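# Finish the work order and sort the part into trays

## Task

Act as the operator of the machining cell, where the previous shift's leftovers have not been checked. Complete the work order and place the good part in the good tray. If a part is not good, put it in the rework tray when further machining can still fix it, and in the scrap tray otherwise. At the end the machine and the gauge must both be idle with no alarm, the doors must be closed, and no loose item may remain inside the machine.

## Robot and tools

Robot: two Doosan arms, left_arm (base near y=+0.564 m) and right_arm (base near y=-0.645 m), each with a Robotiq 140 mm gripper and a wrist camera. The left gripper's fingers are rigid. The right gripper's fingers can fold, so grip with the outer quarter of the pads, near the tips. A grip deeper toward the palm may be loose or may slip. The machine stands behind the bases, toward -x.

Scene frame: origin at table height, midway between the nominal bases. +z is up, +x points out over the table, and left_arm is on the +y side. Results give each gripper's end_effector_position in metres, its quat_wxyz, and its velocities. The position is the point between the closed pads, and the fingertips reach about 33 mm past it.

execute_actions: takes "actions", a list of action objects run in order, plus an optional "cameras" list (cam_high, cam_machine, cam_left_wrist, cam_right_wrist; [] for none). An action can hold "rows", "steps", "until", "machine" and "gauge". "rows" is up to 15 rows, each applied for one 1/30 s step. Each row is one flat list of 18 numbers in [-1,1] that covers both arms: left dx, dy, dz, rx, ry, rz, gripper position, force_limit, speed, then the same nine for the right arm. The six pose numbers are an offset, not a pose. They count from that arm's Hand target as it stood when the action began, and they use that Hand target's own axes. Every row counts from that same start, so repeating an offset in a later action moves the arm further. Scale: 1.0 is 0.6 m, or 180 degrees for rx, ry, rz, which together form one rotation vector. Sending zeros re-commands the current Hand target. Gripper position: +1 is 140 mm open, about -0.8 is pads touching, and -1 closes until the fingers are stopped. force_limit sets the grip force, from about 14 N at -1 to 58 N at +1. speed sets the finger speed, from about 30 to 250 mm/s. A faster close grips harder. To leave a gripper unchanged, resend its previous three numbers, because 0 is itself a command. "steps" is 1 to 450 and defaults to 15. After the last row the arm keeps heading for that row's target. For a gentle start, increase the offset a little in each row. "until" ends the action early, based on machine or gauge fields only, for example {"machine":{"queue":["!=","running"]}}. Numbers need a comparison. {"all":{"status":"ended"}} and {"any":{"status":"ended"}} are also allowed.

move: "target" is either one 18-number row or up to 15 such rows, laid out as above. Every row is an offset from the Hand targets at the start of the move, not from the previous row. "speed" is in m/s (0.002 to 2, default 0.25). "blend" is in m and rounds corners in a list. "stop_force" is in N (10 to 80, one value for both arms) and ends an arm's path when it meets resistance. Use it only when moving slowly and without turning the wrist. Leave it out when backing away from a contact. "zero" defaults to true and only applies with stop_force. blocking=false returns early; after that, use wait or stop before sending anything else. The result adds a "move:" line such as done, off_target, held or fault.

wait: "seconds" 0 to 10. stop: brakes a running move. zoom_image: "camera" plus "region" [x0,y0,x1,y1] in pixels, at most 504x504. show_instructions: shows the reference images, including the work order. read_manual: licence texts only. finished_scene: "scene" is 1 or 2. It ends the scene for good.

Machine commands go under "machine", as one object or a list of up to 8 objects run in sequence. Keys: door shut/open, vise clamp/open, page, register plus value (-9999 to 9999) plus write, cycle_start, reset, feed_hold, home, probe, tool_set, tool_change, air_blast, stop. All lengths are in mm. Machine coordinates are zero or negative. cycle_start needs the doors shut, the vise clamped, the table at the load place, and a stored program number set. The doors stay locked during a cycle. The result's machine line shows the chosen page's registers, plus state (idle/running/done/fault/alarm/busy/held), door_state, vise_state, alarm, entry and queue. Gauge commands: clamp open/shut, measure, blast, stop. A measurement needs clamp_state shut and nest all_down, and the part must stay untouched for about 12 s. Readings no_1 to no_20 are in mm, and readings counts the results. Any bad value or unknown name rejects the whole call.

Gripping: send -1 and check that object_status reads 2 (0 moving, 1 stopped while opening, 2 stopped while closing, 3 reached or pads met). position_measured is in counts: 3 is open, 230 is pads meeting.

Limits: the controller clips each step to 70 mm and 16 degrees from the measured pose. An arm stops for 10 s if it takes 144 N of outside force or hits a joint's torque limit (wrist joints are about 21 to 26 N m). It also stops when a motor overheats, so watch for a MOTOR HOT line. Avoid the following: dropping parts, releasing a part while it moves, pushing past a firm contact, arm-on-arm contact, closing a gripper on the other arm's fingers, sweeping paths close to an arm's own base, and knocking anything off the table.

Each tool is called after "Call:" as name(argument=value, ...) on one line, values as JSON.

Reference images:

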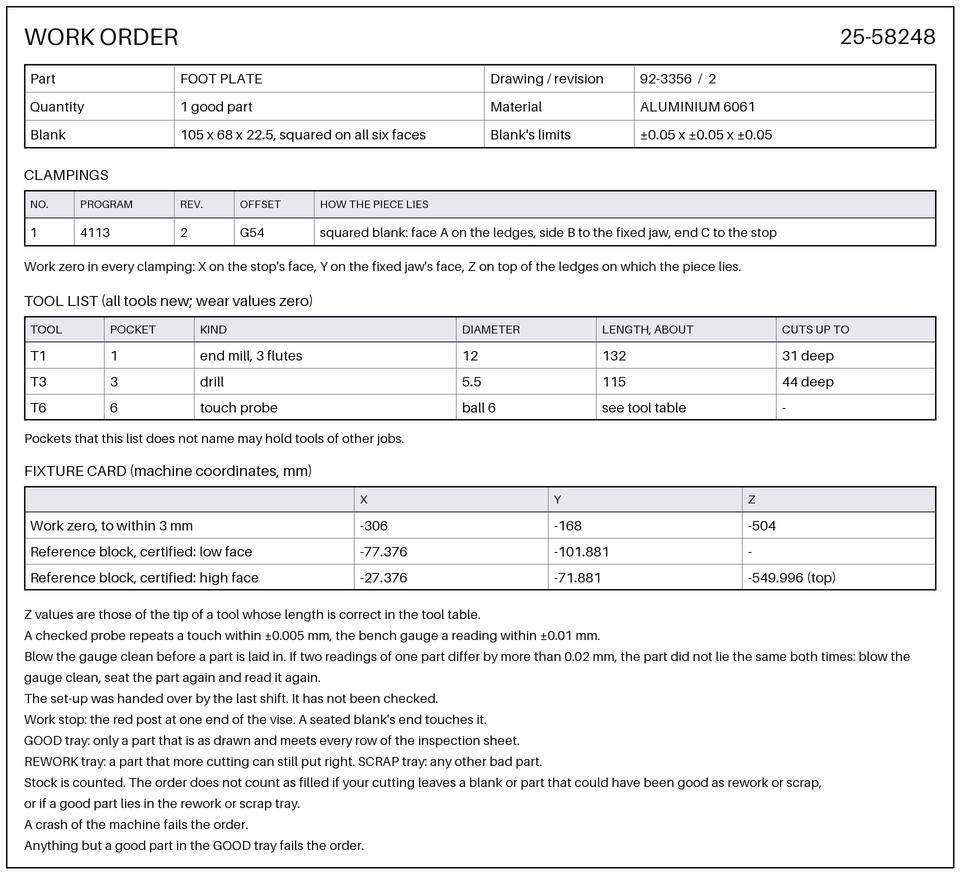

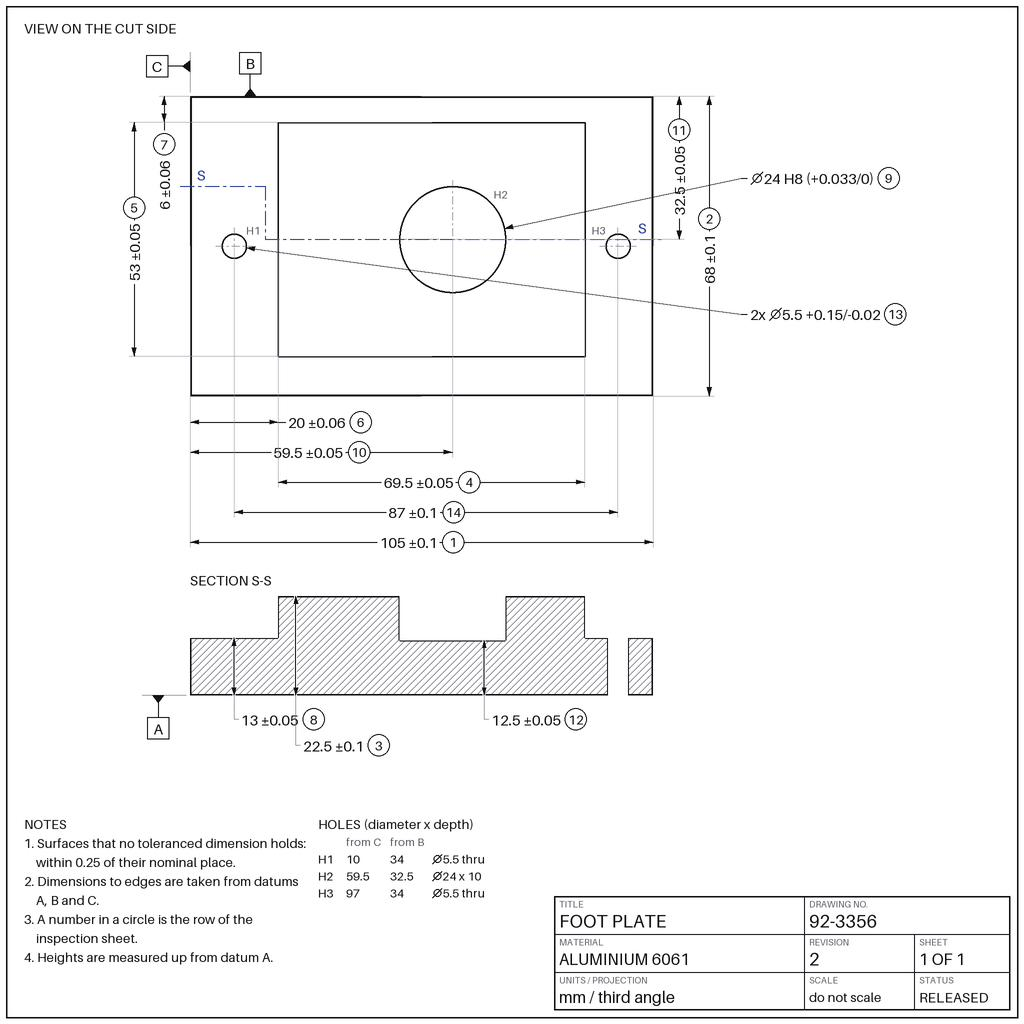

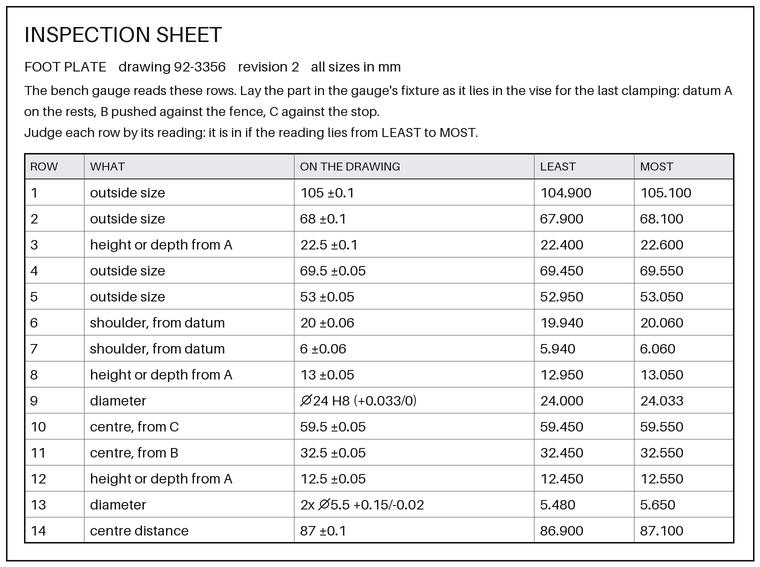

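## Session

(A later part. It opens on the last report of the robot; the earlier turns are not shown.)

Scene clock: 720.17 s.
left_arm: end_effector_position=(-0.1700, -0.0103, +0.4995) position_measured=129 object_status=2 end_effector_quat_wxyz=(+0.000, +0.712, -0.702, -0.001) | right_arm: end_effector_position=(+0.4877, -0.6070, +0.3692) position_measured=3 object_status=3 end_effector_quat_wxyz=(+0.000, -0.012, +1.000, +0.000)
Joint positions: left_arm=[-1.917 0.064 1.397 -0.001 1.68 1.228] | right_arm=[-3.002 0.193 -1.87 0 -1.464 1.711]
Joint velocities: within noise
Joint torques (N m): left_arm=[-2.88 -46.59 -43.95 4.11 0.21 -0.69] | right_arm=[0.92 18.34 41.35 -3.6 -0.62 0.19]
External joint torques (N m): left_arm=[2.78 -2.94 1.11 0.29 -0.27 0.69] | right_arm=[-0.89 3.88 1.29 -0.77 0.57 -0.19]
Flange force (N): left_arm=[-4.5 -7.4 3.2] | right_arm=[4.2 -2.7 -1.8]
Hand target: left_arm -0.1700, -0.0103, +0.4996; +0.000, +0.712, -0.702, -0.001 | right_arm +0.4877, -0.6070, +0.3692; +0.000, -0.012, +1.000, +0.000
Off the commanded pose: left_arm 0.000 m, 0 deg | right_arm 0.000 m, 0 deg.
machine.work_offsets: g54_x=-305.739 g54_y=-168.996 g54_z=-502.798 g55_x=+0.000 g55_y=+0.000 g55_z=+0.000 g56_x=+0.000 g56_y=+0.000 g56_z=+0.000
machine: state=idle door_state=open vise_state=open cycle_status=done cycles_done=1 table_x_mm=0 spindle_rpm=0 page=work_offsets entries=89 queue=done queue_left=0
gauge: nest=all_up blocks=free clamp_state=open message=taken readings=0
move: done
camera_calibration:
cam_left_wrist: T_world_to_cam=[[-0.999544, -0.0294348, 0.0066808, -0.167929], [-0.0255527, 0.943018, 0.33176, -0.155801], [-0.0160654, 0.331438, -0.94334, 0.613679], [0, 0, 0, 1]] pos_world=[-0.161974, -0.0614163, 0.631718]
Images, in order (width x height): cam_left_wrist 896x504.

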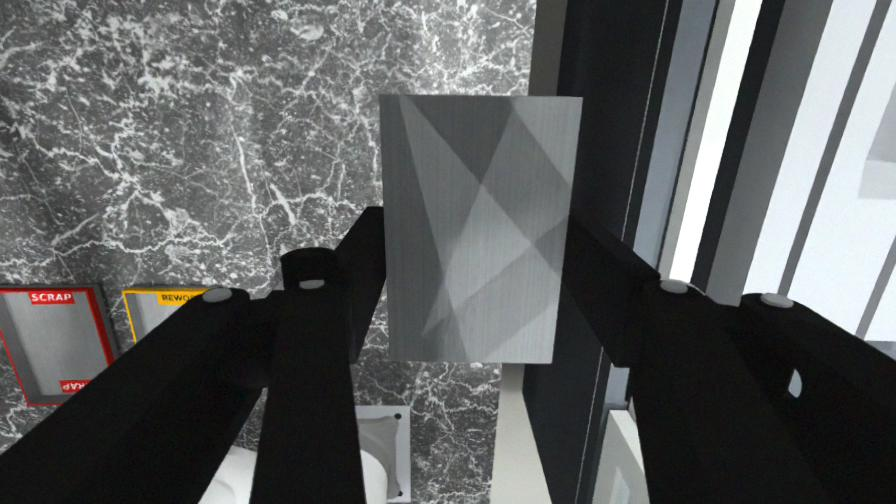

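Call:
execute_actions(actions=[{"machine":{"door":"shut"},"steps":1}], cameras=[])

Call:
move(target=[-0.007,-0.7,0.05,0,0,0.01,-1,0,-1, 0,0,0,0,0,0,1,1,1], speed=0.35, cameras=[])

Scene clock: 727.47 s.
left_arm: end_effector_position=(-0.1700, -0.0103, +0.4996) position_measured=129 object_status=2 end_effector_quat_wxyz=(+0.000, +0.712, -0.702, -0.001) | right_arm: end_effector_position=(+0.4877, -0.6070, +0.3692) position_measured=3 object_status=3 end_effector_quat_wxyz=(+0.000, -0.012, +1.000, +0.000)
Joint positions: left_arm=[-1.917 0.064 1.397 -0.001 1.68 1.228] | right_arm=[-3.002 0.193 -1.87 0 -1.464 1.711]
Joint velocities: within noise
Joint torques (N m): left_arm=[-2.18 -46.96 -43.79 4.12 0.23 -0.75] | right_arm=[1.08 18.29 41.44 -3.66 -0.63 0.17]
External joint torques (N m): left_arm=[2.42 -2.8 1 0.29 -0.28 0.75] | right_arm=[-0.96 3.59 1.31 -0.73 0.6 -0.17]
Flange force (N): left_arm=[-4.3 -6.8 3.0] | right_arm=[3.7 -2.8 -1.7]
Hand target: left_arm -0.1700, -0.0103, +0.4996; +0.000, +0.712, -0.702, -0.001 | right_arm +0.4877, -0.6070, +0.3692; +0.000, -0.012, +1.000, +0.000
Tool commands: left_gripper/position=-1.0 left_gripper/force_limit=+0.0 left_gripper/speed=-1.0 right_gripper/position=+1.0 right_gripper/force_limit=+1.0 right_gripper/speed=+1.0
Off the commanded pose: left_arm 0.000 m, 0 deg | right_arm 0.000 m, 0 deg.
machine.work_offsets: g54_x=-305.739 g54_y=-168.996 g54_z=-502.798 g55_x=+0.000 g55_y=+0.000 g55_z=+0.000 g56_x=+0.000 g56_y=+0.000 g56_z=+0.000
machine: state=idle door_state=between vise_state=open cycle_status=done cycles_done=1 table_x_mm=0 spindle_rpm=0 page=work_offsets entries=89 queue=running queue_left=0
gauge: nest=all_up blocks=free clamp_state=open message=taken readings=0
No camera images: "cameras" was empty.

Scene clock: 729.17 s.
left_arm: end_effector_position=(+0.2498, -0.0005, +0.4692) position_measured=129 object_status=2 end_effector_quat_wxyz=(+0.000, +0.701, -0.713, +0.000) | right_arm: end_effector_position=(+0.4877, -0.6070, +0.3692) position_measured=3 object_status=3 end_effector_quat_wxyz=(+0.000, -0.012, +1.000, +0.000)
Joint positions: left_arm=[-1.212 0.101 1.412 -0.001 1.63 1.964] | right_arm=[-3.002 0.193 -1.87 0 -1.464 1.711]
Joint velocities: within noise
Joint torques (N m): left_arm=[-0.97 -49.99 -43.96 4.07 0.37 -0.69] | right_arm=[1.12 18.46 41.47 -3.64 -0.64 0.18]
External joint torques (N m): left_arm=[1.11 -3.69 0.92 0.33 -0.43 0.69] | right_arm=[-1.04 3.54 1.23 -0.75 0.6 -0.18]
Flange force (N): left_arm=[-8.1 0.7 2.9] | right_arm=[3.7 -3.0 -1.6]
Hand target: left_arm +0.2499, -0.0004, +0.4692; +0.000, +0.701, -0.713, -0.001 | right_arm +0.4877, -0.6070, +0.3692; +0.000, -0.012, +1.000, +0.000
Off the commanded pose: left_arm 0.000 m, 0 deg | right_arm 0.000 m, 0 deg.
machine.work_offsets: g54_x=-305.739 g54_y=-168.996 g54_z=-502.798 g55_x=+0.000 g55_y=+0.000 g55_z=+0.000 g56_x=+0.000 g56_y=+0.000 g56_z=+0.000
machine: state=idle door_state=shut vise_state=open cycle_status=done cycles_done=1 table_x_mm=0 spindle_rpm=0 page=work_offsets entries=89 queue=done queue_left=0
gauge: nest=all_up blocks=free clamp_state=open message=taken readings=0
move: done
No camera images: "cameras" was empty.

Call:
move(target=[[0.0125,-0.6378,0.2,0,0,0,-1,0,-1, 0,0,0,0,0,0,1,1,1],[0.0125,-0.6378,0.4487,0,0,0,-1,0,-1, 0,0,0,0,0,0,1,1,1]], speed=[0.35,0.2], blend=[0.05,0], cameras=["cam_left_wrist","cam_high"])

Call:
zoom_image(camera="cam_left_wrist", region=[240, 0, 740, 500])

Scene clock: 735.87 s.
left_arm: end_effector_position=(+0.6321, -0.0147, +0.1997) position_measured=129 object_status=2 end_effector_quat_wxyz=(+0.000, +0.701, -0.713, -0.001) | right_arm: end_effector_position=(+0.4877, -0.6070, +0.3692) position_measured=3 object_status=3 end_effector_quat_wxyz=(+0.000, -0.012, +1.000, +0.000)
Joint positions: left_arm=[-0.79 0.552 1.288 0 1.303 2.386] | right_arm=[-3.002 0.193 -1.87 0 -1.464 1.711]
Joint velocities: within noise
Joint torques (N m): left_arm=[-2.46 -93.23 -42.07 3.97 0.22 -0.76] | right_arm=[1.15 18.31 41.51 -3.65 -0.65 0.19]
External joint torques (N m): left_arm=[2.44 -3.7 0.48 0.26 -0.27 0.76] | right_arm=[-0.97 3.31 1.07 -0.72 0.61 -0.19]
Flange force (N): left_arm=[-7.6 3.1 -0.7] | right_arm=[3.6 -2.9 -1.3]
Hand target: left_arm +0.6321, -0.0146, +0.1996; +0.000, +0.701, -0.713, -0.001 | right_arm +0.4877, -0.6070, +0.3692; +0.000, -0.012, +1.000, +0.000
Off the commanded pose: left_arm 0.000 m, 0 deg | right_arm 0.000 m, 0 deg.
machine.work_offsets: g54_x=-305.739 g54_y=-168.996 g54_z=-502.798 g55_x=+0.000 g55_y=+0.000 g55_z=+0.000 g56_x=+0.000 g56_y=+0.000 g56_z=+0.000
machine: state=idle door_state=shut vise_state=open cycle_status=done cycles_done=1 table_x_mm=0 spindle_rpm=0 page=work_offsets entries=89 queue=done queue_left=0
gauge: nest=all_up blocks=free clamp_state=open message=taken readings=0
move: done
camera_calibration:
cam_left_wrist: T_world_to_cam=[[-0.999975, 0.00184249, 0.00684177, 0.636414], [0.00400678, 0.943427, 0.331555, -0.0503159], [-0.00584382, 0.331574, -0.943411, 0.33876], [0, 0, 0, 1]] pos_world=[0.63858, -0.0660274, 0.331918]
Images, in order (width x height): cam_high 896x504, cam_left_wrist 896x504.

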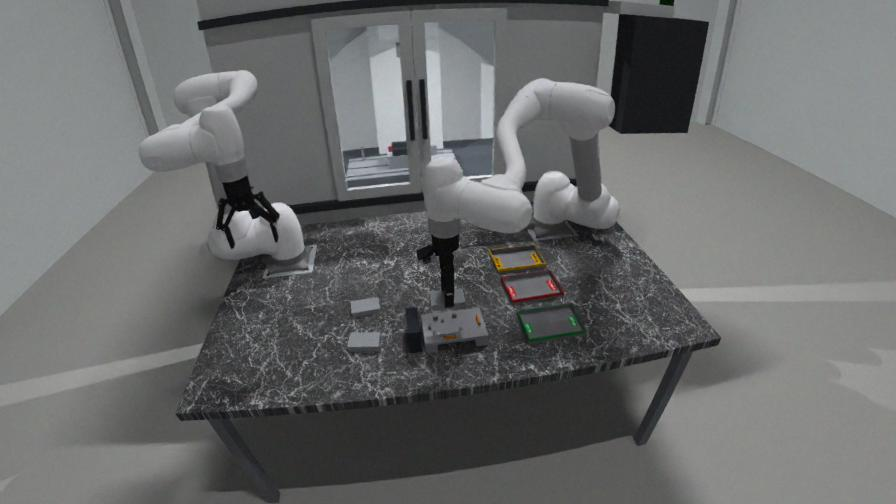

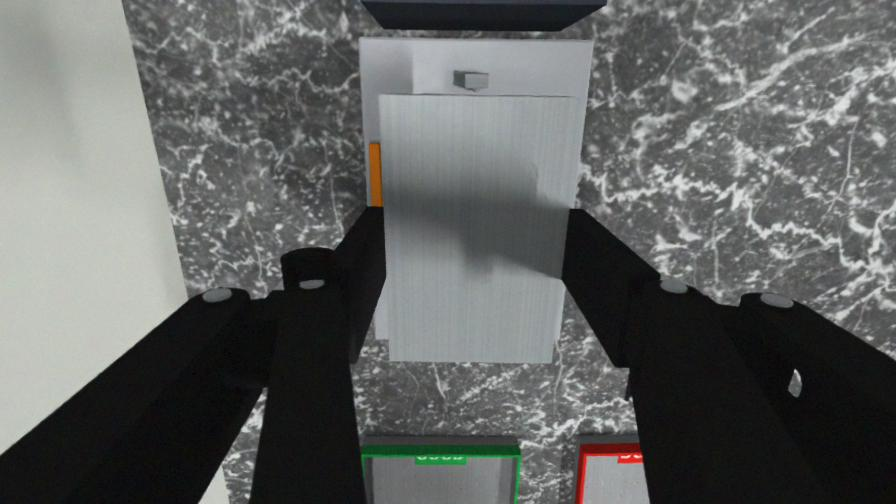

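Scaled by 1.008.

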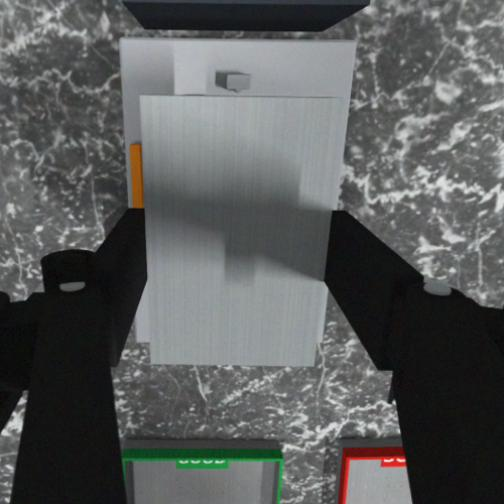

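Call:
move(target=[0,0,0.158,0,0,0,-1,0,-1, 0,0,0,0,0,0,1,1,1], speed=0.08, stop_force=14, cameras=["cam_left_wrist","cam_high"])

Call:
zoom_image(camera="cam_high", region=[380, 260, 520, 370])

Scene clock: 749.40 s.
left_arm: end_effector_position=(+0.6320, -0.0146, +0.1048) position_measured=129 object_status=2 end_effector_quat_wxyz=(+0.000, +0.701, -0.713, -0.001) | right_arm: end_effector_position=(+0.4877, -0.6070, +0.3692) position_measured=3 object_status=3 end_effector_quat_wxyz=(+0.000, -0.012, +1.000, +0.000)
Joint positions: left_arm=[-0.79 0.604 1.382 0 1.157 2.386] | right_arm=[-3.002 0.193 -1.87 0 -1.464 1.711]
Joint velocities: within noise
Joint torques (N m): left_arm=[-1.9 -96.38 -40.18 3.69 0.26 -0.71] | right_arm=[0.94 18.37 41.42 -3.65 -0.68 0.18]
External joint torques (N m): left_arm=[1.4 -3.18 0.76 0.31 -0.3 0.71] | right_arm=[-0.92 3.92 1.22 -0.74 0.62 -0.18]
Flange force (N): left_arm=[-6.4 3.6 -1.0] | right_arm=[4.4 -2.8 -1.6]
Hand target: left_arm +0.6320, -0.0146, +0.1048; +0.000, +0.701, -0.713, -0.001 | right_arm +0.4877, -0.6070, +0.3692; +0.000, -0.012, +1.000, +0.000
Off the commanded pose: left_arm 0.000 m, 0 deg | right_arm 0.000 m, 0 deg.
machine.work_offsets: g54_x=-305.739 g54_y=-168.996 g54_z=-502.798 g55_x=+0.000 g55_y=+0.000 g55_z=+0.000 g56_x=+0.000 g56_y=+0.000 g56_z=+0.000
machine: state=idle door_state=shut vise_state=open cycle_status=done cycles_done=1 table_x_mm=0 spindle_rpm=0 page=work_offsets entries=89 queue=done queue_left=0
gauge: nest=all_up blocks=free clamp_state=open message=taken readings=0
move: done
camera_calibration:
cam_left_wrist: T_world_to_cam=[[-0.999975, 0.00184201, 0.0068418, 0.636963], [0.00400709, 0.943385, 0.331676, -0.018977], [-0.0058435, 0.331695, -0.943369, 0.249195], [0, 0, 0, 1]] pos_world=[0.63848, -0.0659273, 0.237019]
Images, in order (width x height): cam_high 896x504, cam_left_wrist 896x504.

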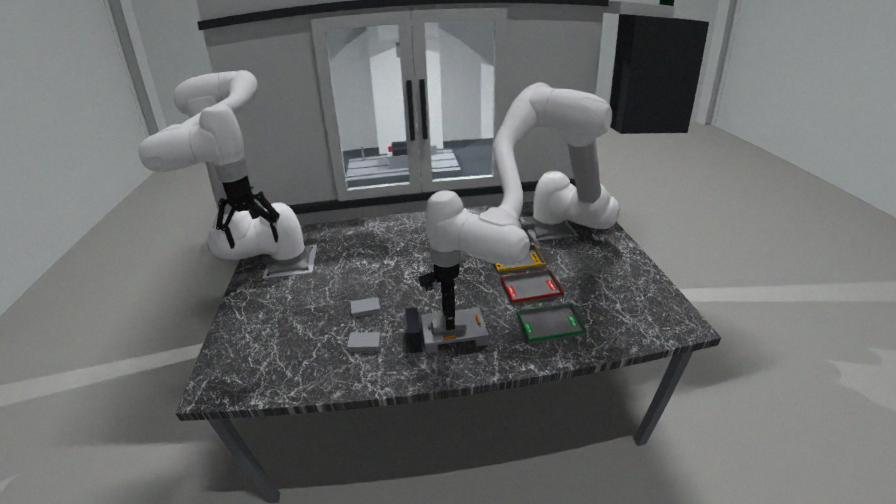

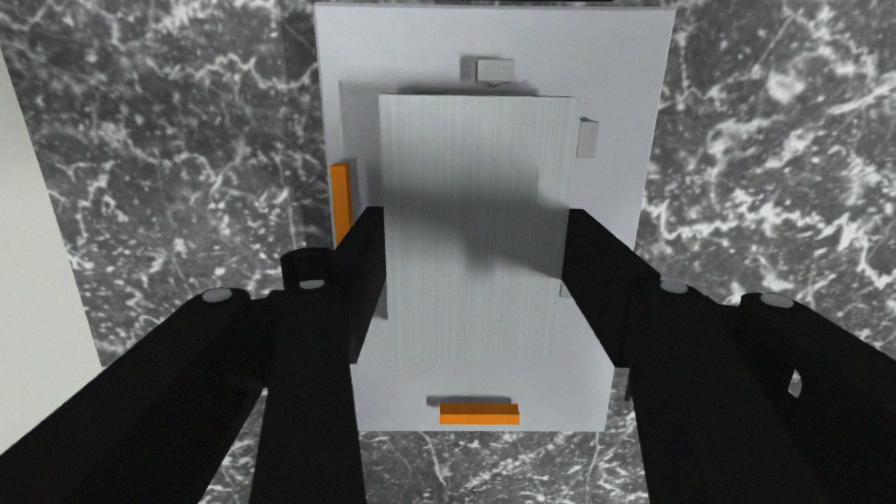

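Scaled by 3.600.

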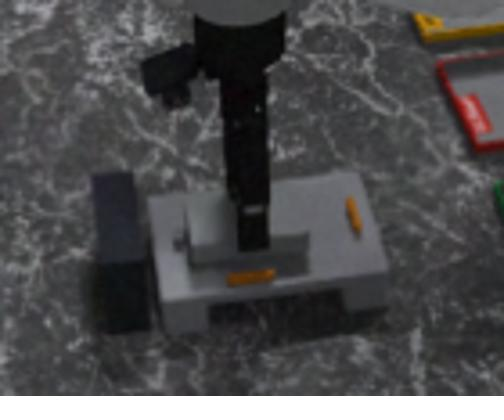

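Call:
zoom_image(camera="cam_left_wrist", region=[310, 140, 400, 260])

Call:
zoom_image(camera="cam_left_wrist", region=[420, 380, 540, 440])

Call:
zoom_image(camera="cam_high", region=[415, 305, 495, 355])

Scaled by 4.200.

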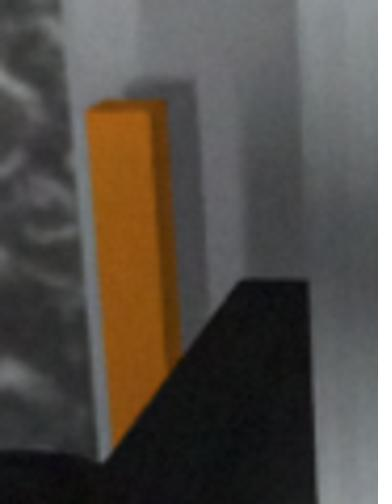

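Scaled by 4.200.

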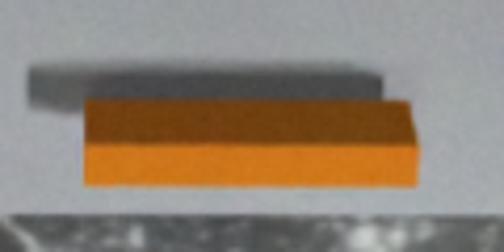

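Scaled by 6.300.

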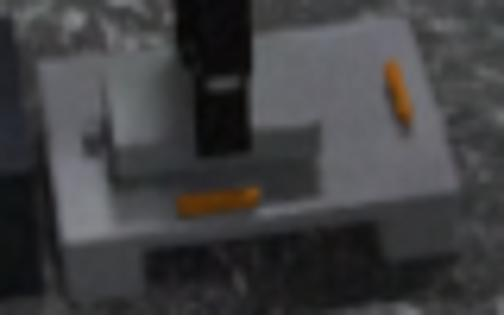

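Call:
move(target=[0,0,0.022,0,0,0,-1,0,-1, 0,0,0,0,0,0,1,1,1], speed=0.015, stop_force=12, cameras=[])

Call:
execute_actions(actions=[{"rows":[[0,0,-0.0015,0,0,0,-1,0,-1,0,0,0,0,0,0,1,1,1]],"steps":20},{"rows":[[0,0,0,0,0,0,0.15,0,-1,0,0,0,0,0,0,1,1,1]],"steps":40}], cameras=["cam_left_wrist"])

Scene clock: 776.47 s.
left_arm: end_effector_position=(+0.6321, -0.0147, +0.0959) position_measured=129 object_status=2 end_effector_quat_wxyz=(+0.000, +0.701, -0.713, +0.000) | right_arm: end_effector_position=(+0.4877, -0.6070, +0.3692) position_measured=3 object_status=3 end_effector_quat_wxyz=(+0.000, -0.012, +1.000, +0.000)
Joint positions: left_arm=[-0.79 0.61 1.389 0 1.143 2.386] | right_arm=[-3.002 0.193 -1.87 0 -1.464 1.711]
Joint velocities: within noise
Joint torques (N m): left_arm=[2.27 -77.65 -30.6 4.85 -0.58 -0.86] | right_arm=[1.25 18.5 41.51 -3.65 -0.62 0.22]
External joint torques (N m): left_arm=[-2.83 -21.91 -8.49 -0.89 0.54 0.86] | right_arm=[-1.16 3.48 1.19 -0.74 0.57 -0.22]
Flange force (N): left_arm=[-5.3 9.6 -22.6] | right_arm=[3.6 -3.4 -1.5]
Hand target: left_arm +0.6321, -0.0147, +0.0959; +0.000, +0.701, -0.713, +0.000 (not the last commanded pose) | right_arm +0.4877, -0.6070, +0.3692; +0.000, -0.012, +1.000, +0.000
Off the commanded pose: left_arm 0.004 m, 0 deg | right_arm 0.000 m, 0 deg.
machine.work_offsets: g54_x=-305.739 g54_y=-168.996 g54_z=-502.798 g55_x=+0.000 g55_y=+0.000 g55_z=+0.000 g56_x=+0.000 g56_y=+0.000 g56_z=+0.000
machine: state=idle door_state=shut vise_state=open cycle_status=done cycles_done=1 table_x_mm=0 spindle_rpm=0 page=work_offsets entries=89 queue=done queue_left=0
gauge: nest=some_down blocks=free clamp_state=open message=taken readings=0
move: contact (left_arm)
No camera images: "cameras" was empty.

Scene clock: 778.67 s.
left_arm: end_effector_position=(+0.6321, -0.0147, +0.0968) position_measured=110 object_status=3 end_effector_quat_wxyz=(+0.000, +0.701, -0.713, +0.000) | right_arm: end_effector_position=(+0.4877, -0.6070, +0.3692) position_measured=3 object_status=3 end_effector_quat_wxyz=(+0.000, -0.012, +1.000, +0.000)
Joint positions: left_arm=[-0.79 0.61 1.388 0 1.144 2.386] | right_arm=[-3.002 0.193 -1.87 0 -1.464 1.711]
Joint velocities: within noise
Joint torques (N m): left_arm=[-1.92 -93.06 -37.91 3.73 0.21 -0.72] | right_arm=[0.92 18.42 41.6 -3.64 -0.64 0.14]
External joint torques (N m): left_arm=[2.44 -6.85 -1.34 0.28 -0.26 0.72] | right_arm=[-0.78 3.1 0.9 -0.72 0.6 -0.14]
External joint torques at the end of the 1st action: left_arm=[2.7 -3.6 0.7 0.3 -0.26 0.76] | right_arm=[-0.5 3.69 1.01 -0.73 0.6 -0.2]
Flange force (N): left_arm=[-7.3 2.9 -5.4] | right_arm=[3.5 -2.3 -0.9]
Flange force at the end of the 1st action (N): left_arm=[-7.8 2.9 -1.5] | right_arm=[4.4 -1.9 -1.2]
Hand target: left_arm +0.6321, -0.0147, +0.0968; +0.000, +0.701, -0.713, +0.000 | right_arm +0.4877, -0.6070, +0.3692; +0.000, -0.012, +1.000, +0.000
Off the commanded pose: left_arm 0.000 m, 0 deg | right_arm 0.000 m, 0 deg.
machine.work_offsets: g54_x=-305.739 g54_y=-168.996 g54_z=-502.798 g55_x=+0.000 g55_y=+0.000 g55_z=+0.000 g56_x=+0.000 g56_y=+0.000 g56_z=+0.000
machine: state=idle door_state=shut vise_state=open cycle_status=done cycles_done=1 table_x_mm=0 spindle_rpm=0 page=work_offsets entries=89 queue=done queue_left=0
gauge: nest=some_down blocks=free clamp_state=open message=taken readings=0
camera_calibration:
cam_left_wrist: T_world_to_cam=[[-0.999977, 0.00197898, 0.00646459, 0.637216], [0.00400946, 0.943489, 0.331379, -0.0161559], [-0.00544348, 0.331397, -0.943476, 0.241429], [0, 0, 0, 1]] pos_world=[0.63858, -0.0660272, 0.229017]
Images, in order (width x height): cam_left_wrist 896x504.

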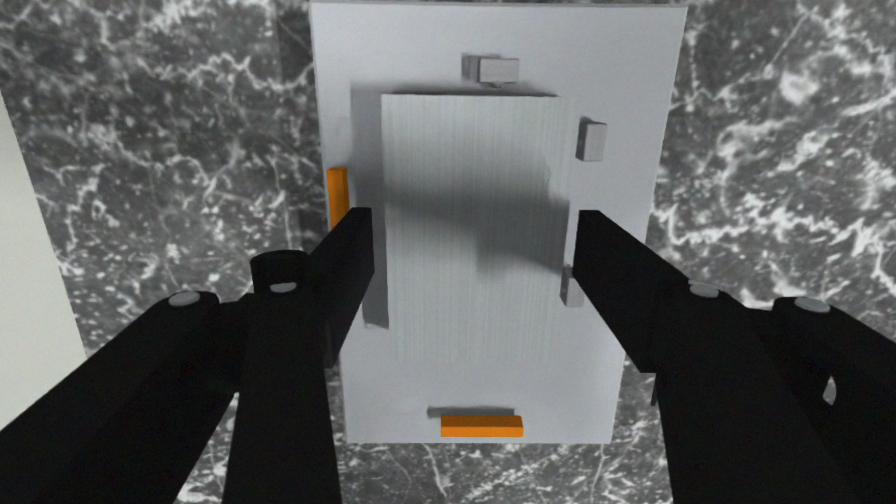

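Raise and clamp, then measure.

Call:
move(target=[0,0,-0.15,0,0,0,0.15,0,-1, 0,0,0,0,0,0,1,1,1], speed=0.12, cameras=[])

Call:
execute_actions(actions=[{"gauge":{"clamp":"shut"},"steps":120},{"gauge":{"measure":true},"steps":400,"until":{"gauge":{"readings":[">=",1]}}}], cameras=["cam_left_wrist"])

Scene clock: 783.03 s.
left_arm: end_effector_position=(+0.6322, -0.0147, +0.1867) position_measured=110 object_status=3 end_effector_quat_wxyz=(+0.000, +0.701, -0.713, +0.000) | right_arm: end_effector_position=(+0.4877, -0.6070, +0.3692) position_measured=3 object_status=3 end_effector_quat_wxyz=(+0.000, -0.012, +1.000, +0.000)
Joint positions: left_arm=[-0.79 0.558 1.302 0 1.282 2.386] | right_arm=[-3.002 0.193 -1.87 0 -1.464 1.711]
Joint velocities: within noise
Joint torques (N m): left_arm=[-2.1 -89.86 -40.18 3.92 0.3 -0.72] | right_arm=[1.19 18.7 41.45 -3.64 -0.64 0.19]
External joint torques (N m): left_arm=[2.4 -7.39 -1.11 0.3 -0.34 0.72] | right_arm=[-1.06 2.94 1.15 -0.74 0.6 -0.19]
Flange force (N): left_arm=[-8.8 4.6 -4.2] | right_arm=[2.8 -3.0 -1.3]
Hand target: left_arm +0.6322, -0.0147, +0.1868; +0.000, +0.701, -0.713, +0.000 | right_arm +0.4877, -0.6070, +0.3692; +0.000, -0.012, +1.000, +0.000
Off the commanded pose: left_arm 0.000 m, 0 deg | right_arm 0.000 m, 0 deg.
machine.work_offsets: g54_x=-305.739 g54_y=-168.996 g54_z=-502.798 g55_x=+0.000 g55_y=+0.000 g55_z=+0.000 g56_x=+0.000 g56_y=+0.000 g56_z=+0.000
machine: state=idle door_state=shut vise_state=open cycle_status=done cycles_done=1 table_x_mm=0 spindle_rpm=0 page=work_offsets entries=89 queue=done queue_left=0
gauge: nest=some_down blocks=free clamp_state=open message=taken readings=0
move: done
No camera images: "cameras" was empty.

Scene clock: 799.23 s.
left_arm: end_effector_position=(+0.6322, -0.0147, +0.1868) position_measured=110 object_status=3 end_effector_quat_wxyz=(+0.000, +0.701, -0.713, +0.000) | right_arm: end_effector_position=(+0.4877, -0.6070, +0.3692) position_measured=3 object_status=3 end_effector_quat_wxyz=(+0.000, -0.012, +1.000, +0.000)
Joint positions: left_arm=[-0.79 0.557 1.302 0 1.282 2.386] | right_arm=[-3.002 0.193 -1.87 0 -1.464 1.711]
Joint velocities: within noise
Joint torques (N m): left_arm=[-2.31 -90.35 -39.99 3.92 0.24 -0.7] | right_arm=[0.92 18.61 41.48 -3.63 -0.65 0.19]
External joint torques (N m): left_arm=[2.36 -7.13 -1.41 0.29 -0.29 0.7] | right_arm=[-0.82 3.18 1.13 -0.75 0.61 -0.19]
External joint torques at the end of the 1st action: left_arm=[2.08 -6.87 -1.54 0.28 -0.28 0.63] | right_arm=[-0.97 3.86 1.32 -0.74 0.58 -0.2]
Flange force (N): left_arm=[-7.9 3.7 -4.5] | right_arm=[3.3 -2.5 -1.3]
Flange force at the end of the 1st action (N): left_arm=[-7.1 3.4 -4.5] | right_arm=[4.2 -2.9 -1.8]
Hand target: left_arm +0.6322, -0.0147, +0.1868; +0.000, +0.701, -0.713, +0.000 | right_arm +0.4877, -0.6070, +0.3692; +0.000, -0.012, +1.000, +0.000
Tool commands: left_gripper/position=+0.15 left_gripper/force_limit=+0.0 left_gripper/speed=-1.0 right_gripper/position=+1.0 right_gripper/force_limit=+1.0 right_gripper/speed=+1.0
Off the commanded pose: left_arm 0.000 m, 0 deg | right_arm 0.000 m, 0 deg.
machine.work_offsets: g54_x=-305.739 g54_y=-168.996 g54_z=-502.798 g55_x=+0.000 g55_y=+0.000 g55_z=+0.000 g56_x=+0.000 g56_y=+0.000 g56_z=+0.000
machine: state=idle door_state=shut vise_state=open cycle_status=done cycles_done=1 table_x_mm=0 spindle_rpm=0 page=work_offsets entries=89 queue=done queue_left=0
gauge: nest=all_down blocks=all clamp_state=shut message=taken readings=1 no_1=104.987 no_2=67.955 no_3=22.524 no_4=69.493 no_5=52.996 no_6=20.001 no_7=6.007 no_8=12.993 no_9=24.020 no_10=59.499 no_11=32.506 no_12=12.492 no_13=5.501 no_14=86.998
camera_calibration:
cam_left_wrist: T_world_to_cam=[[-0.999977, 0.00185114, 0.00652505, 0.636607], [0.00390888, 0.94349, 0.331378, -0.0458821], [-0.00554289, 0.331396, -0.943475, 0.326311], [0, 0, 0, 1]] pos_world=[0.63858, -0.0660275, 0.318917]
Images, in order (width x height): cam_left_wrist 896x504.

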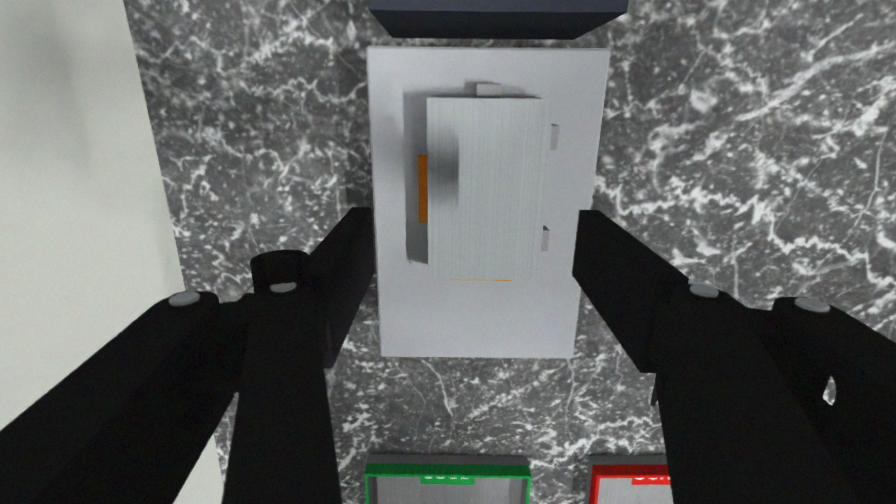

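Call:
execute_actions(actions=[{"gauge":{"clamp":"open"},"steps":60,"until":{"gauge":{"clamp_state":"open"}}}], cameras=[])

Call:
move(target=[0.0043,0.0055,0.085,0,0,0,0.2,0,1, 0,0,0,0,0,0,1,1,1], speed=0.12, cameras=["cam_left_wrist"])

Scene clock: 809.33 s.
left_arm: end_effector_position=(+0.6322, -0.0147, +0.1868) position_measured=110 object_status=3 end_effector_quat_wxyz=(+0.000, +0.701, -0.713, +0.000) | right_arm: end_effector_position=(+0.4877, -0.6070, +0.3692) position_measured=3 object_status=3 end_effector_quat_wxyz=(+0.000, -0.012, +1.000, +0.000)
Joint positions: left_arm=[-0.79 0.557 1.302 0 1.282 2.386] | right_arm=[-3.002 0.193 -1.87 0 -1.464 1.711]
Joint velocities: within noise
Joint torques (N m): left_arm=[-1.85 -90.35 -39.68 3.9 0.24 -0.71] | right_arm=[0.94 18.5 41.43 -3.63 -0.62 0.21]
External joint torques (N m): left_arm=[1.26 -6.87 -1.66 0.29 -0.28 0.71] | right_arm=[-0.87 3.21 0.97 -0.73 0.57 -0.21]
Flange force (N): left_arm=[-6.3 3.7 -4.7] | right_arm=[3.6 -2.7 -1.1]
Hand target: left_arm +0.6322, -0.0147, +0.1868; +0.000, +0.701, -0.713, +0.000 | right_arm +0.4877, -0.6070, +0.3692; +0.000, -0.012, +1.000, +0.000
Tool commands: left_gripper/position=+0.15 left_gripper/force_limit=+0.0 left_gripper/speed=-1.0 right_gripper/position=+1.0 right_gripper/force_limit=+1.0 right_gripper/speed=+1.0
Off the commanded pose: left_arm 0.000 m, 0 deg | right_arm 0.000 m, 0 deg.
machine.work_offsets: g54_x=-305.739 g54_y=-168.996 g54_z=-502.798 g55_x=+0.000 g55_y=+0.000 g55_z=+0.000 g56_x=+0.000 g56_y=+0.000 g56_z=+0.000
machine: state=idle door_state=shut vise_state=open cycle_status=done cycles_done=1 table_x_mm=0 spindle_rpm=0 page=work_offsets entries=89 queue=done queue_left=0
gauge: nest=all_down blocks=all clamp_state=between message=taken readings=1 no_1=104.987 no_2=67.955 no_3=22.524 no_4=69.493 no_5=52.996 no_6=20.001 no_7=6.007 no_8=12.993 no_9=24.020 no_10=59.499 no_11=32.506 no_12=12.492 no_13=5.501 no_14=86.998
No camera images: "cameras" was empty.

Scene clock: 810.13 s.
left_arm: end_effector_position=(+0.6288, -0.0172, +0.1358) position_measured=104 object_status=3 end_effector_quat_wxyz=(+0.000, +0.701, -0.713, +0.000) | right_arm: end_effector_position=(+0.4877, -0.6070, +0.3692) position_measured=3 object_status=3 end_effector_quat_wxyz=(+0.000, -0.012, +1.000, +0.000)
Joint positions: left_arm=[-0.795 0.584 1.356 0 1.203 2.381] | right_arm=[-3.002 0.193 -1.87 0 -1.464 1.711]
Joint velocities: within noise
Joint torques (N m): left_arm=[-1.8 -91.41 -39.29 3.86 0.45 -0.72] | right_arm=[1.08 18.38 41.38 -3.62 -0.64 0.17]
External joint torques (N m): left_arm=[1.59 -7.24 -1.05 0.24 -0.5 0.72] | right_arm=[-0.98 3.52 1.31 -0.76 0.6 -0.17]
Flange force (N): left_arm=[-7.9 4.9 -4.5] | right_arm=[3.6 -2.8 -1.7]
Hand target: left_arm +0.6288, -0.0172, +0.1358; +0.000, +0.701, -0.713, +0.000 | right_arm +0.4877, -0.6070, +0.3692; +0.000, -0.012, +1.000, +0.000
Off the commanded pose: left_arm 0.000 m, 0 deg | right_arm 0.000 m, 0 deg.
machine.work_offsets: g54_x=-305.739 g54_y=-168.996 g54_z=-502.798 g55_x=+0.000 g55_y=+0.000 g55_z=+0.000 g56_x=+0.000 g56_y=+0.000 g56_z=+0.000
machine: state=idle door_state=shut vise_state=open cycle_status=done cycles_done=1 table_x_mm=0 spindle_rpm=0 page=work_offsets entries=89 queue=done queue_left=0
gauge: nest=all_down blocks=all clamp_state=between message=taken readings=1 no_1=104.987 no_2=67.955 no_3=22.524 no_4=69.493 no_5=52.996 no_6=20.001 no_7=6.007 no_8=12.993 no_9=24.020 no_10=59.499 no_11=32.506 no_12=12.492 no_13=5.501 no_14=86.998
move: done
camera_calibration:
cam_left_wrist: T_world_to_cam=[[-0.999978, 0.00188483, 0.0064309, 0.633571], [0.00390947, 0.94349, 0.331379, -0.0266434], [-0.00544289, 0.331396, -0.943476, 0.279035], [0, 0, 0, 1]] pos_world=[0.63518, -0.0685274, 0.268017]
Images, in order (width x height): cam_left_wrist 896x504.

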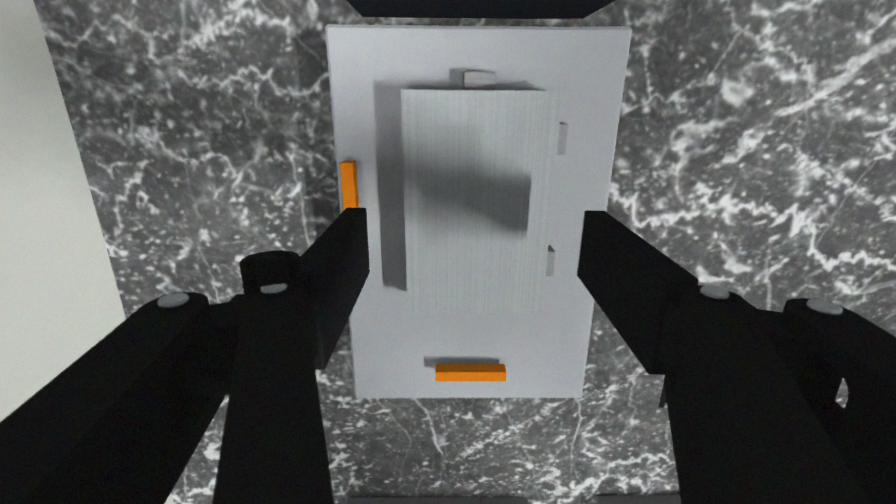

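Call:
move(target=[0,0,0.0645,0,0,0,0.2,0,1, 0,0,0,0,0,0,1,1,1], speed=0.04, stop_force=15, cameras=["cam_left_wrist"])

Call:
execute_actions(actions=[{"rows":[[0,0,0,0,0,0,-1,0,-1,0,0,0,0,0,0,1,1,1]],"steps":40}], cameras=["cam_left_wrist"])

Scene clock: 815.73 s.
left_arm: end_effector_position=(+0.6288, -0.0172, +0.0970) position_measured=104 object_status=3 end_effector_quat_wxyz=(+0.000, +0.701, -0.713, +0.000) | right_arm: end_effector_position=(+0.4877, -0.6070, +0.3692) position_measured=3 object_status=3 end_effector_quat_wxyz=(+0.000, -0.012, +1.000, +0.000)
Joint positions: left_arm=[-0.795 0.608 1.39 0 1.144 2.381] | right_arm=[-3.002 0.193 -1.87 0 -1.464 1.711]
Joint velocities: within noise
Joint torques (N m): left_arm=[-2.06 -92.29 -38.29 3.68 0.29 -0.74] | right_arm=[0.99 18.33 41.41 -3.66 -0.65 0.14]
External joint torques (N m): left_arm=[1.79 -7.26 -0.82 0.3 -0.33 0.74] | right_arm=[-0.96 3.8 1.24 -0.72 0.6 -0.14]
Flange force (N): left_arm=[-8.1 4.8 -5.1] | right_arm=[4.2 -2.8 -1.6]
Hand target: left_arm +0.6288, -0.0172, +0.0971; +0.000, +0.701, -0.713, +0.000 | right_arm +0.4877, -0.6070, +0.3692; +0.000, -0.012, +1.000, +0.000
Off the commanded pose: left_arm 0.000 m, 0 deg | right_arm 0.000 m, 0 deg.
machine.work_offsets: g54_x=-305.739 g54_y=-168.996 g54_z=-502.798 g55_x=+0.000 g55_y=+0.000 g55_z=+0.000 g56_x=+0.000 g56_y=+0.000 g56_z=+0.000
machine: state=idle door_state=shut vise_state=open cycle_status=done cycles_done=1 table_x_mm=0 spindle_rpm=0 page=work_offsets entries=89 queue=done queue_left=0
gauge: nest=all_down blocks=all clamp_state=open message=taken readings=1 no_1=104.987 no_2=67.955 no_3=22.524 no_4=69.493 no_5=52.996 no_6=20.001 no_7=6.007 no_8=12.993 no_9=24.020 no_10=59.499 no_11=32.506 no_12=12.492 no_13=5.501 no_14=86.998
move: done
camera_calibration:
cam_left_wrist: T_world_to_cam=[[-0.999977, 0.00185114, 0.00652505, 0.633797], [0.00390888, 0.94349, 0.331378, -0.0137854], [-0.00554289, 0.331396, -0.943475, 0.242491], [0, 0, 0, 1]] pos_world=[0.63518, -0.0685275, 0.229217]
Images, in order (width x height): cam_left_wrist 896x504.

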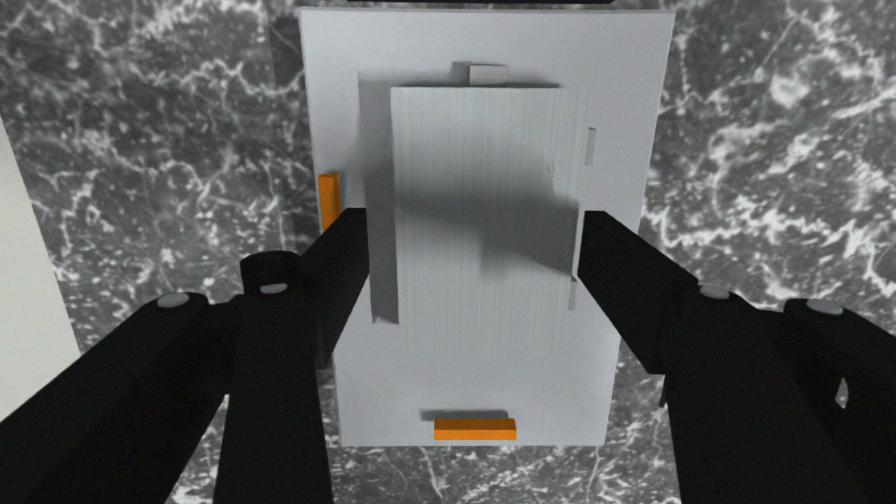

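Scene clock: 817.27 s.
left_arm: end_effector_position=(+0.6288, -0.0172, +0.0970) position_measured=129 object_status=2 end_effector_quat_wxyz=(+0.000, +0.701, -0.713, +0.000) | right_arm: end_effector_position=(+0.4877, -0.6070, +0.3692) position_measured=3 object_status=3 end_effector_quat_wxyz=(+0.000, -0.012, +1.000, +0.000)
Joint positions: left_arm=[-0.795 0.608 1.39 0 1.144 2.381] | right_arm=[-3.002 0.193 -1.87 0 -1.464 1.711]
Joint velocities: within noise
Joint torques (N m): left_arm=[-1.38 -76.51 -30.93 4.04 -1.19 -0.8] | right_arm=[1.11 18.4 41.55 -3.62 -0.66 0.16]
External joint torques (N m): left_arm=[1.33 -23.04 -8.2 -0.05 1.15 0.8] | right_arm=[-0.98 3.53 1.04 -0.75 0.61 -0.16]
Flange force (N): left_arm=[-10.0 7.7 -24.0] | right_arm=[4.0 -2.8 -1.2]
Hand target: left_arm +0.6288, -0.0172, +0.0971; +0.000, +0.701, -0.713, +0.000 | right_arm +0.4877, -0.6070, +0.3692; +0.000, -0.012, +1.000, +0.000
Off the commanded pose: left_arm 0.000 m, 0 deg | right_arm 0.000 m, 0 deg.
machine.work_offsets: g54_x=-305.739 g54_y=-168.996 g54_z=-502.798 g55_x=+0.000 g55_y=+0.000 g55_z=+0.000 g56_x=+0.000 g56_y=+0.000 g56_z=+0.000
machine: state=idle door_state=shut vise_state=open cycle_status=done cycles_done=1 table_x_mm=0 spindle_rpm=0 page=work_offsets entries=89 queue=done queue_left=0
gauge: nest=some_down blocks=stop clamp_state=open message=taken readings=1 no_1=104.987 no_2=67.955 no_3=22.524 no_4=69.493 no_5=52.996 no_6=20.001 no_7=6.007 no_8=12.993 no_9=24.020 no_10=59.499 no_11=32.506 no_12=12.492 no_13=5.501 no_14=86.998
camera_calibration:
cam_left_wrist: T_world_to_cam=[[-0.999977, 0.00194529, 0.00655874, 0.633795], [0.00400888, 0.943489, 0.331379, -0.0138494], [-0.00554347, 0.331397, -0.943475, 0.242492], [0, 0, 0, 1]] pos_world=[0.63518, -0.0685273, 0.229217]
Images, in order (width x height): cam_left_wrist 896x504.

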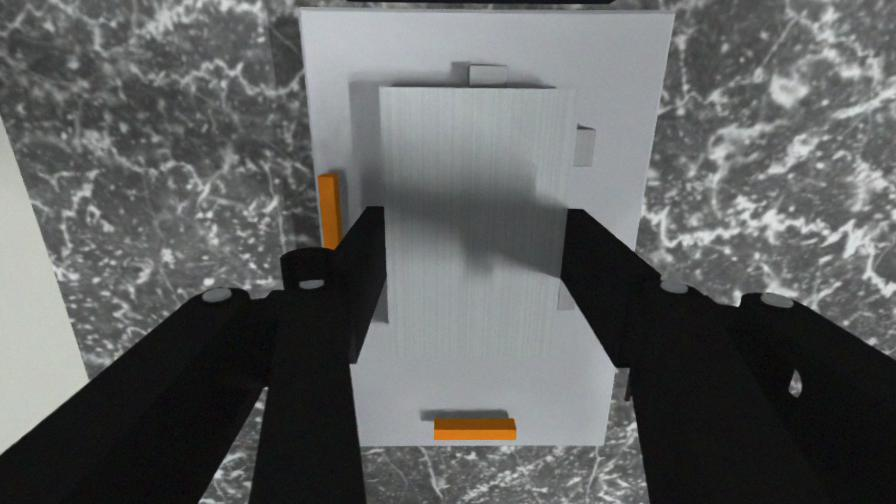

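Call:
move(target=[[0,0,-0.255,0,0,0,-1,0,-1, 0,0,0,0,0,0,1,1,1],[-0.55,0.0104,-0.255,0,0,0,-1,0,-1, 0,0,0,0,0,0,1,1,1]], speed=[0.12,0.3], blend=[0.03,0], cameras=["cam_left_wrist","cam_high"])

Scene clock: 829.27 s.
left_arm: end_effector_position=(+0.6286, +0.3127, +0.2501) position_measured=129 object_status=2 end_effector_quat_wxyz=(+0.000, +0.701, -0.713, +0.000) | right_arm: end_effector_position=(+0.4877, -0.6070, +0.3692) position_measured=3 object_status=3 end_effector_quat_wxyz=(+0.000, -0.012, +1.000, +0.000)
Joint positions: left_arm=[-0.442 0.249 1.632 0 1.261 2.734] | right_arm=[-3.002 0.193 -1.87 0 -1.464 1.711]
Joint velocities: within noise
Joint torques (N m): left_arm=[-1.97 -64.01 -41.98 3.85 0.36 -0.79] | right_arm=[1.06 18.23 41.58 -3.66 -0.64 0.13]
External joint torques (N m): left_arm=[1.65 -2.69 1 0.31 -0.39 0.79] | right_arm=[-1 3.72 1.17 -0.73 0.61 -0.13]
Flange force (N): left_arm=[-5.5 4.5 0.6] | right_arm=[4.1 -2.8 -1.5]
Hand target: left_arm +0.6286, +0.3128, +0.2502; +0.000, +0.701, -0.713, +0.000 | right_arm +0.4877, -0.6070, +0.3692; +0.000, -0.012, +1.000, +0.000
Off the commanded pose: left_arm 0.000 m, 0 deg | right_arm 0.000 m, 0 deg.
machine.work_offsets: g54_x=-305.739 g54_y=-168.996 g54_z=-502.798 g55_x=+0.000 g55_y=+0.000 g55_z=+0.000 g56_x=+0.000 g56_y=+0.000 g56_z=+0.000
machine: state=idle door_state=shut vise_state=open cycle_status=done cycles_done=1 table_x_mm=0 spindle_rpm=0 page=work_offsets entries=89 queue=done queue_left=0
gauge: nest=all_up blocks=free clamp_state=open message=taken readings=1 no_1=104.987 no_2=67.955 no_3=22.524 no_4=69.493 no_5=52.996 no_6=20.001 no_7=6.007 no_8=12.993 no_9=24.020 no_10=59.499 no_11=32.506 no_12=12.492 no_13=5.501 no_14=86.998
move: done
camera_calibration:
cam_left_wrist: T_world_to_cam=[[-0.999977, 0.00194562, 0.00655886, 0.631949], [0.00400923, 0.943489, 0.331379, -0.37584], [-0.00554348, 0.331397, -0.943475, 0.277609], [0, 0, 0, 1]] pos_world=[0.63498, 0.261373, 0.382317]
Images, in order (width x height): cam_high 896x504, cam_left_wrist 896x504.

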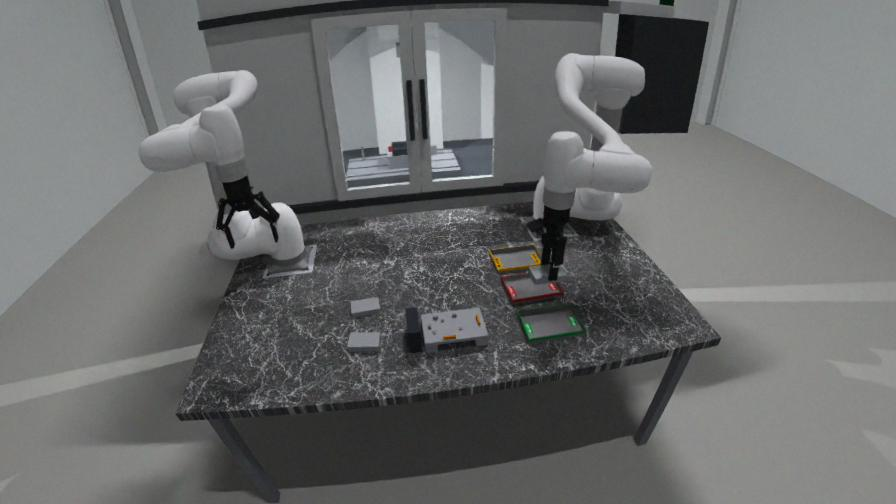

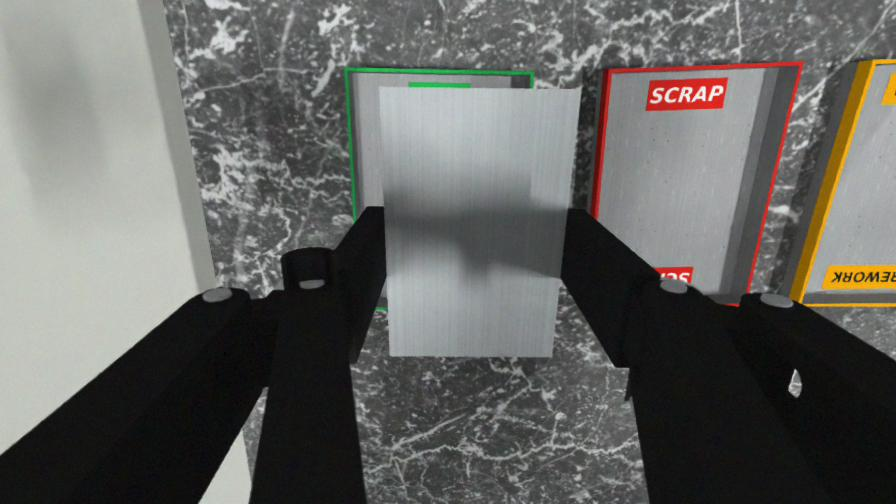

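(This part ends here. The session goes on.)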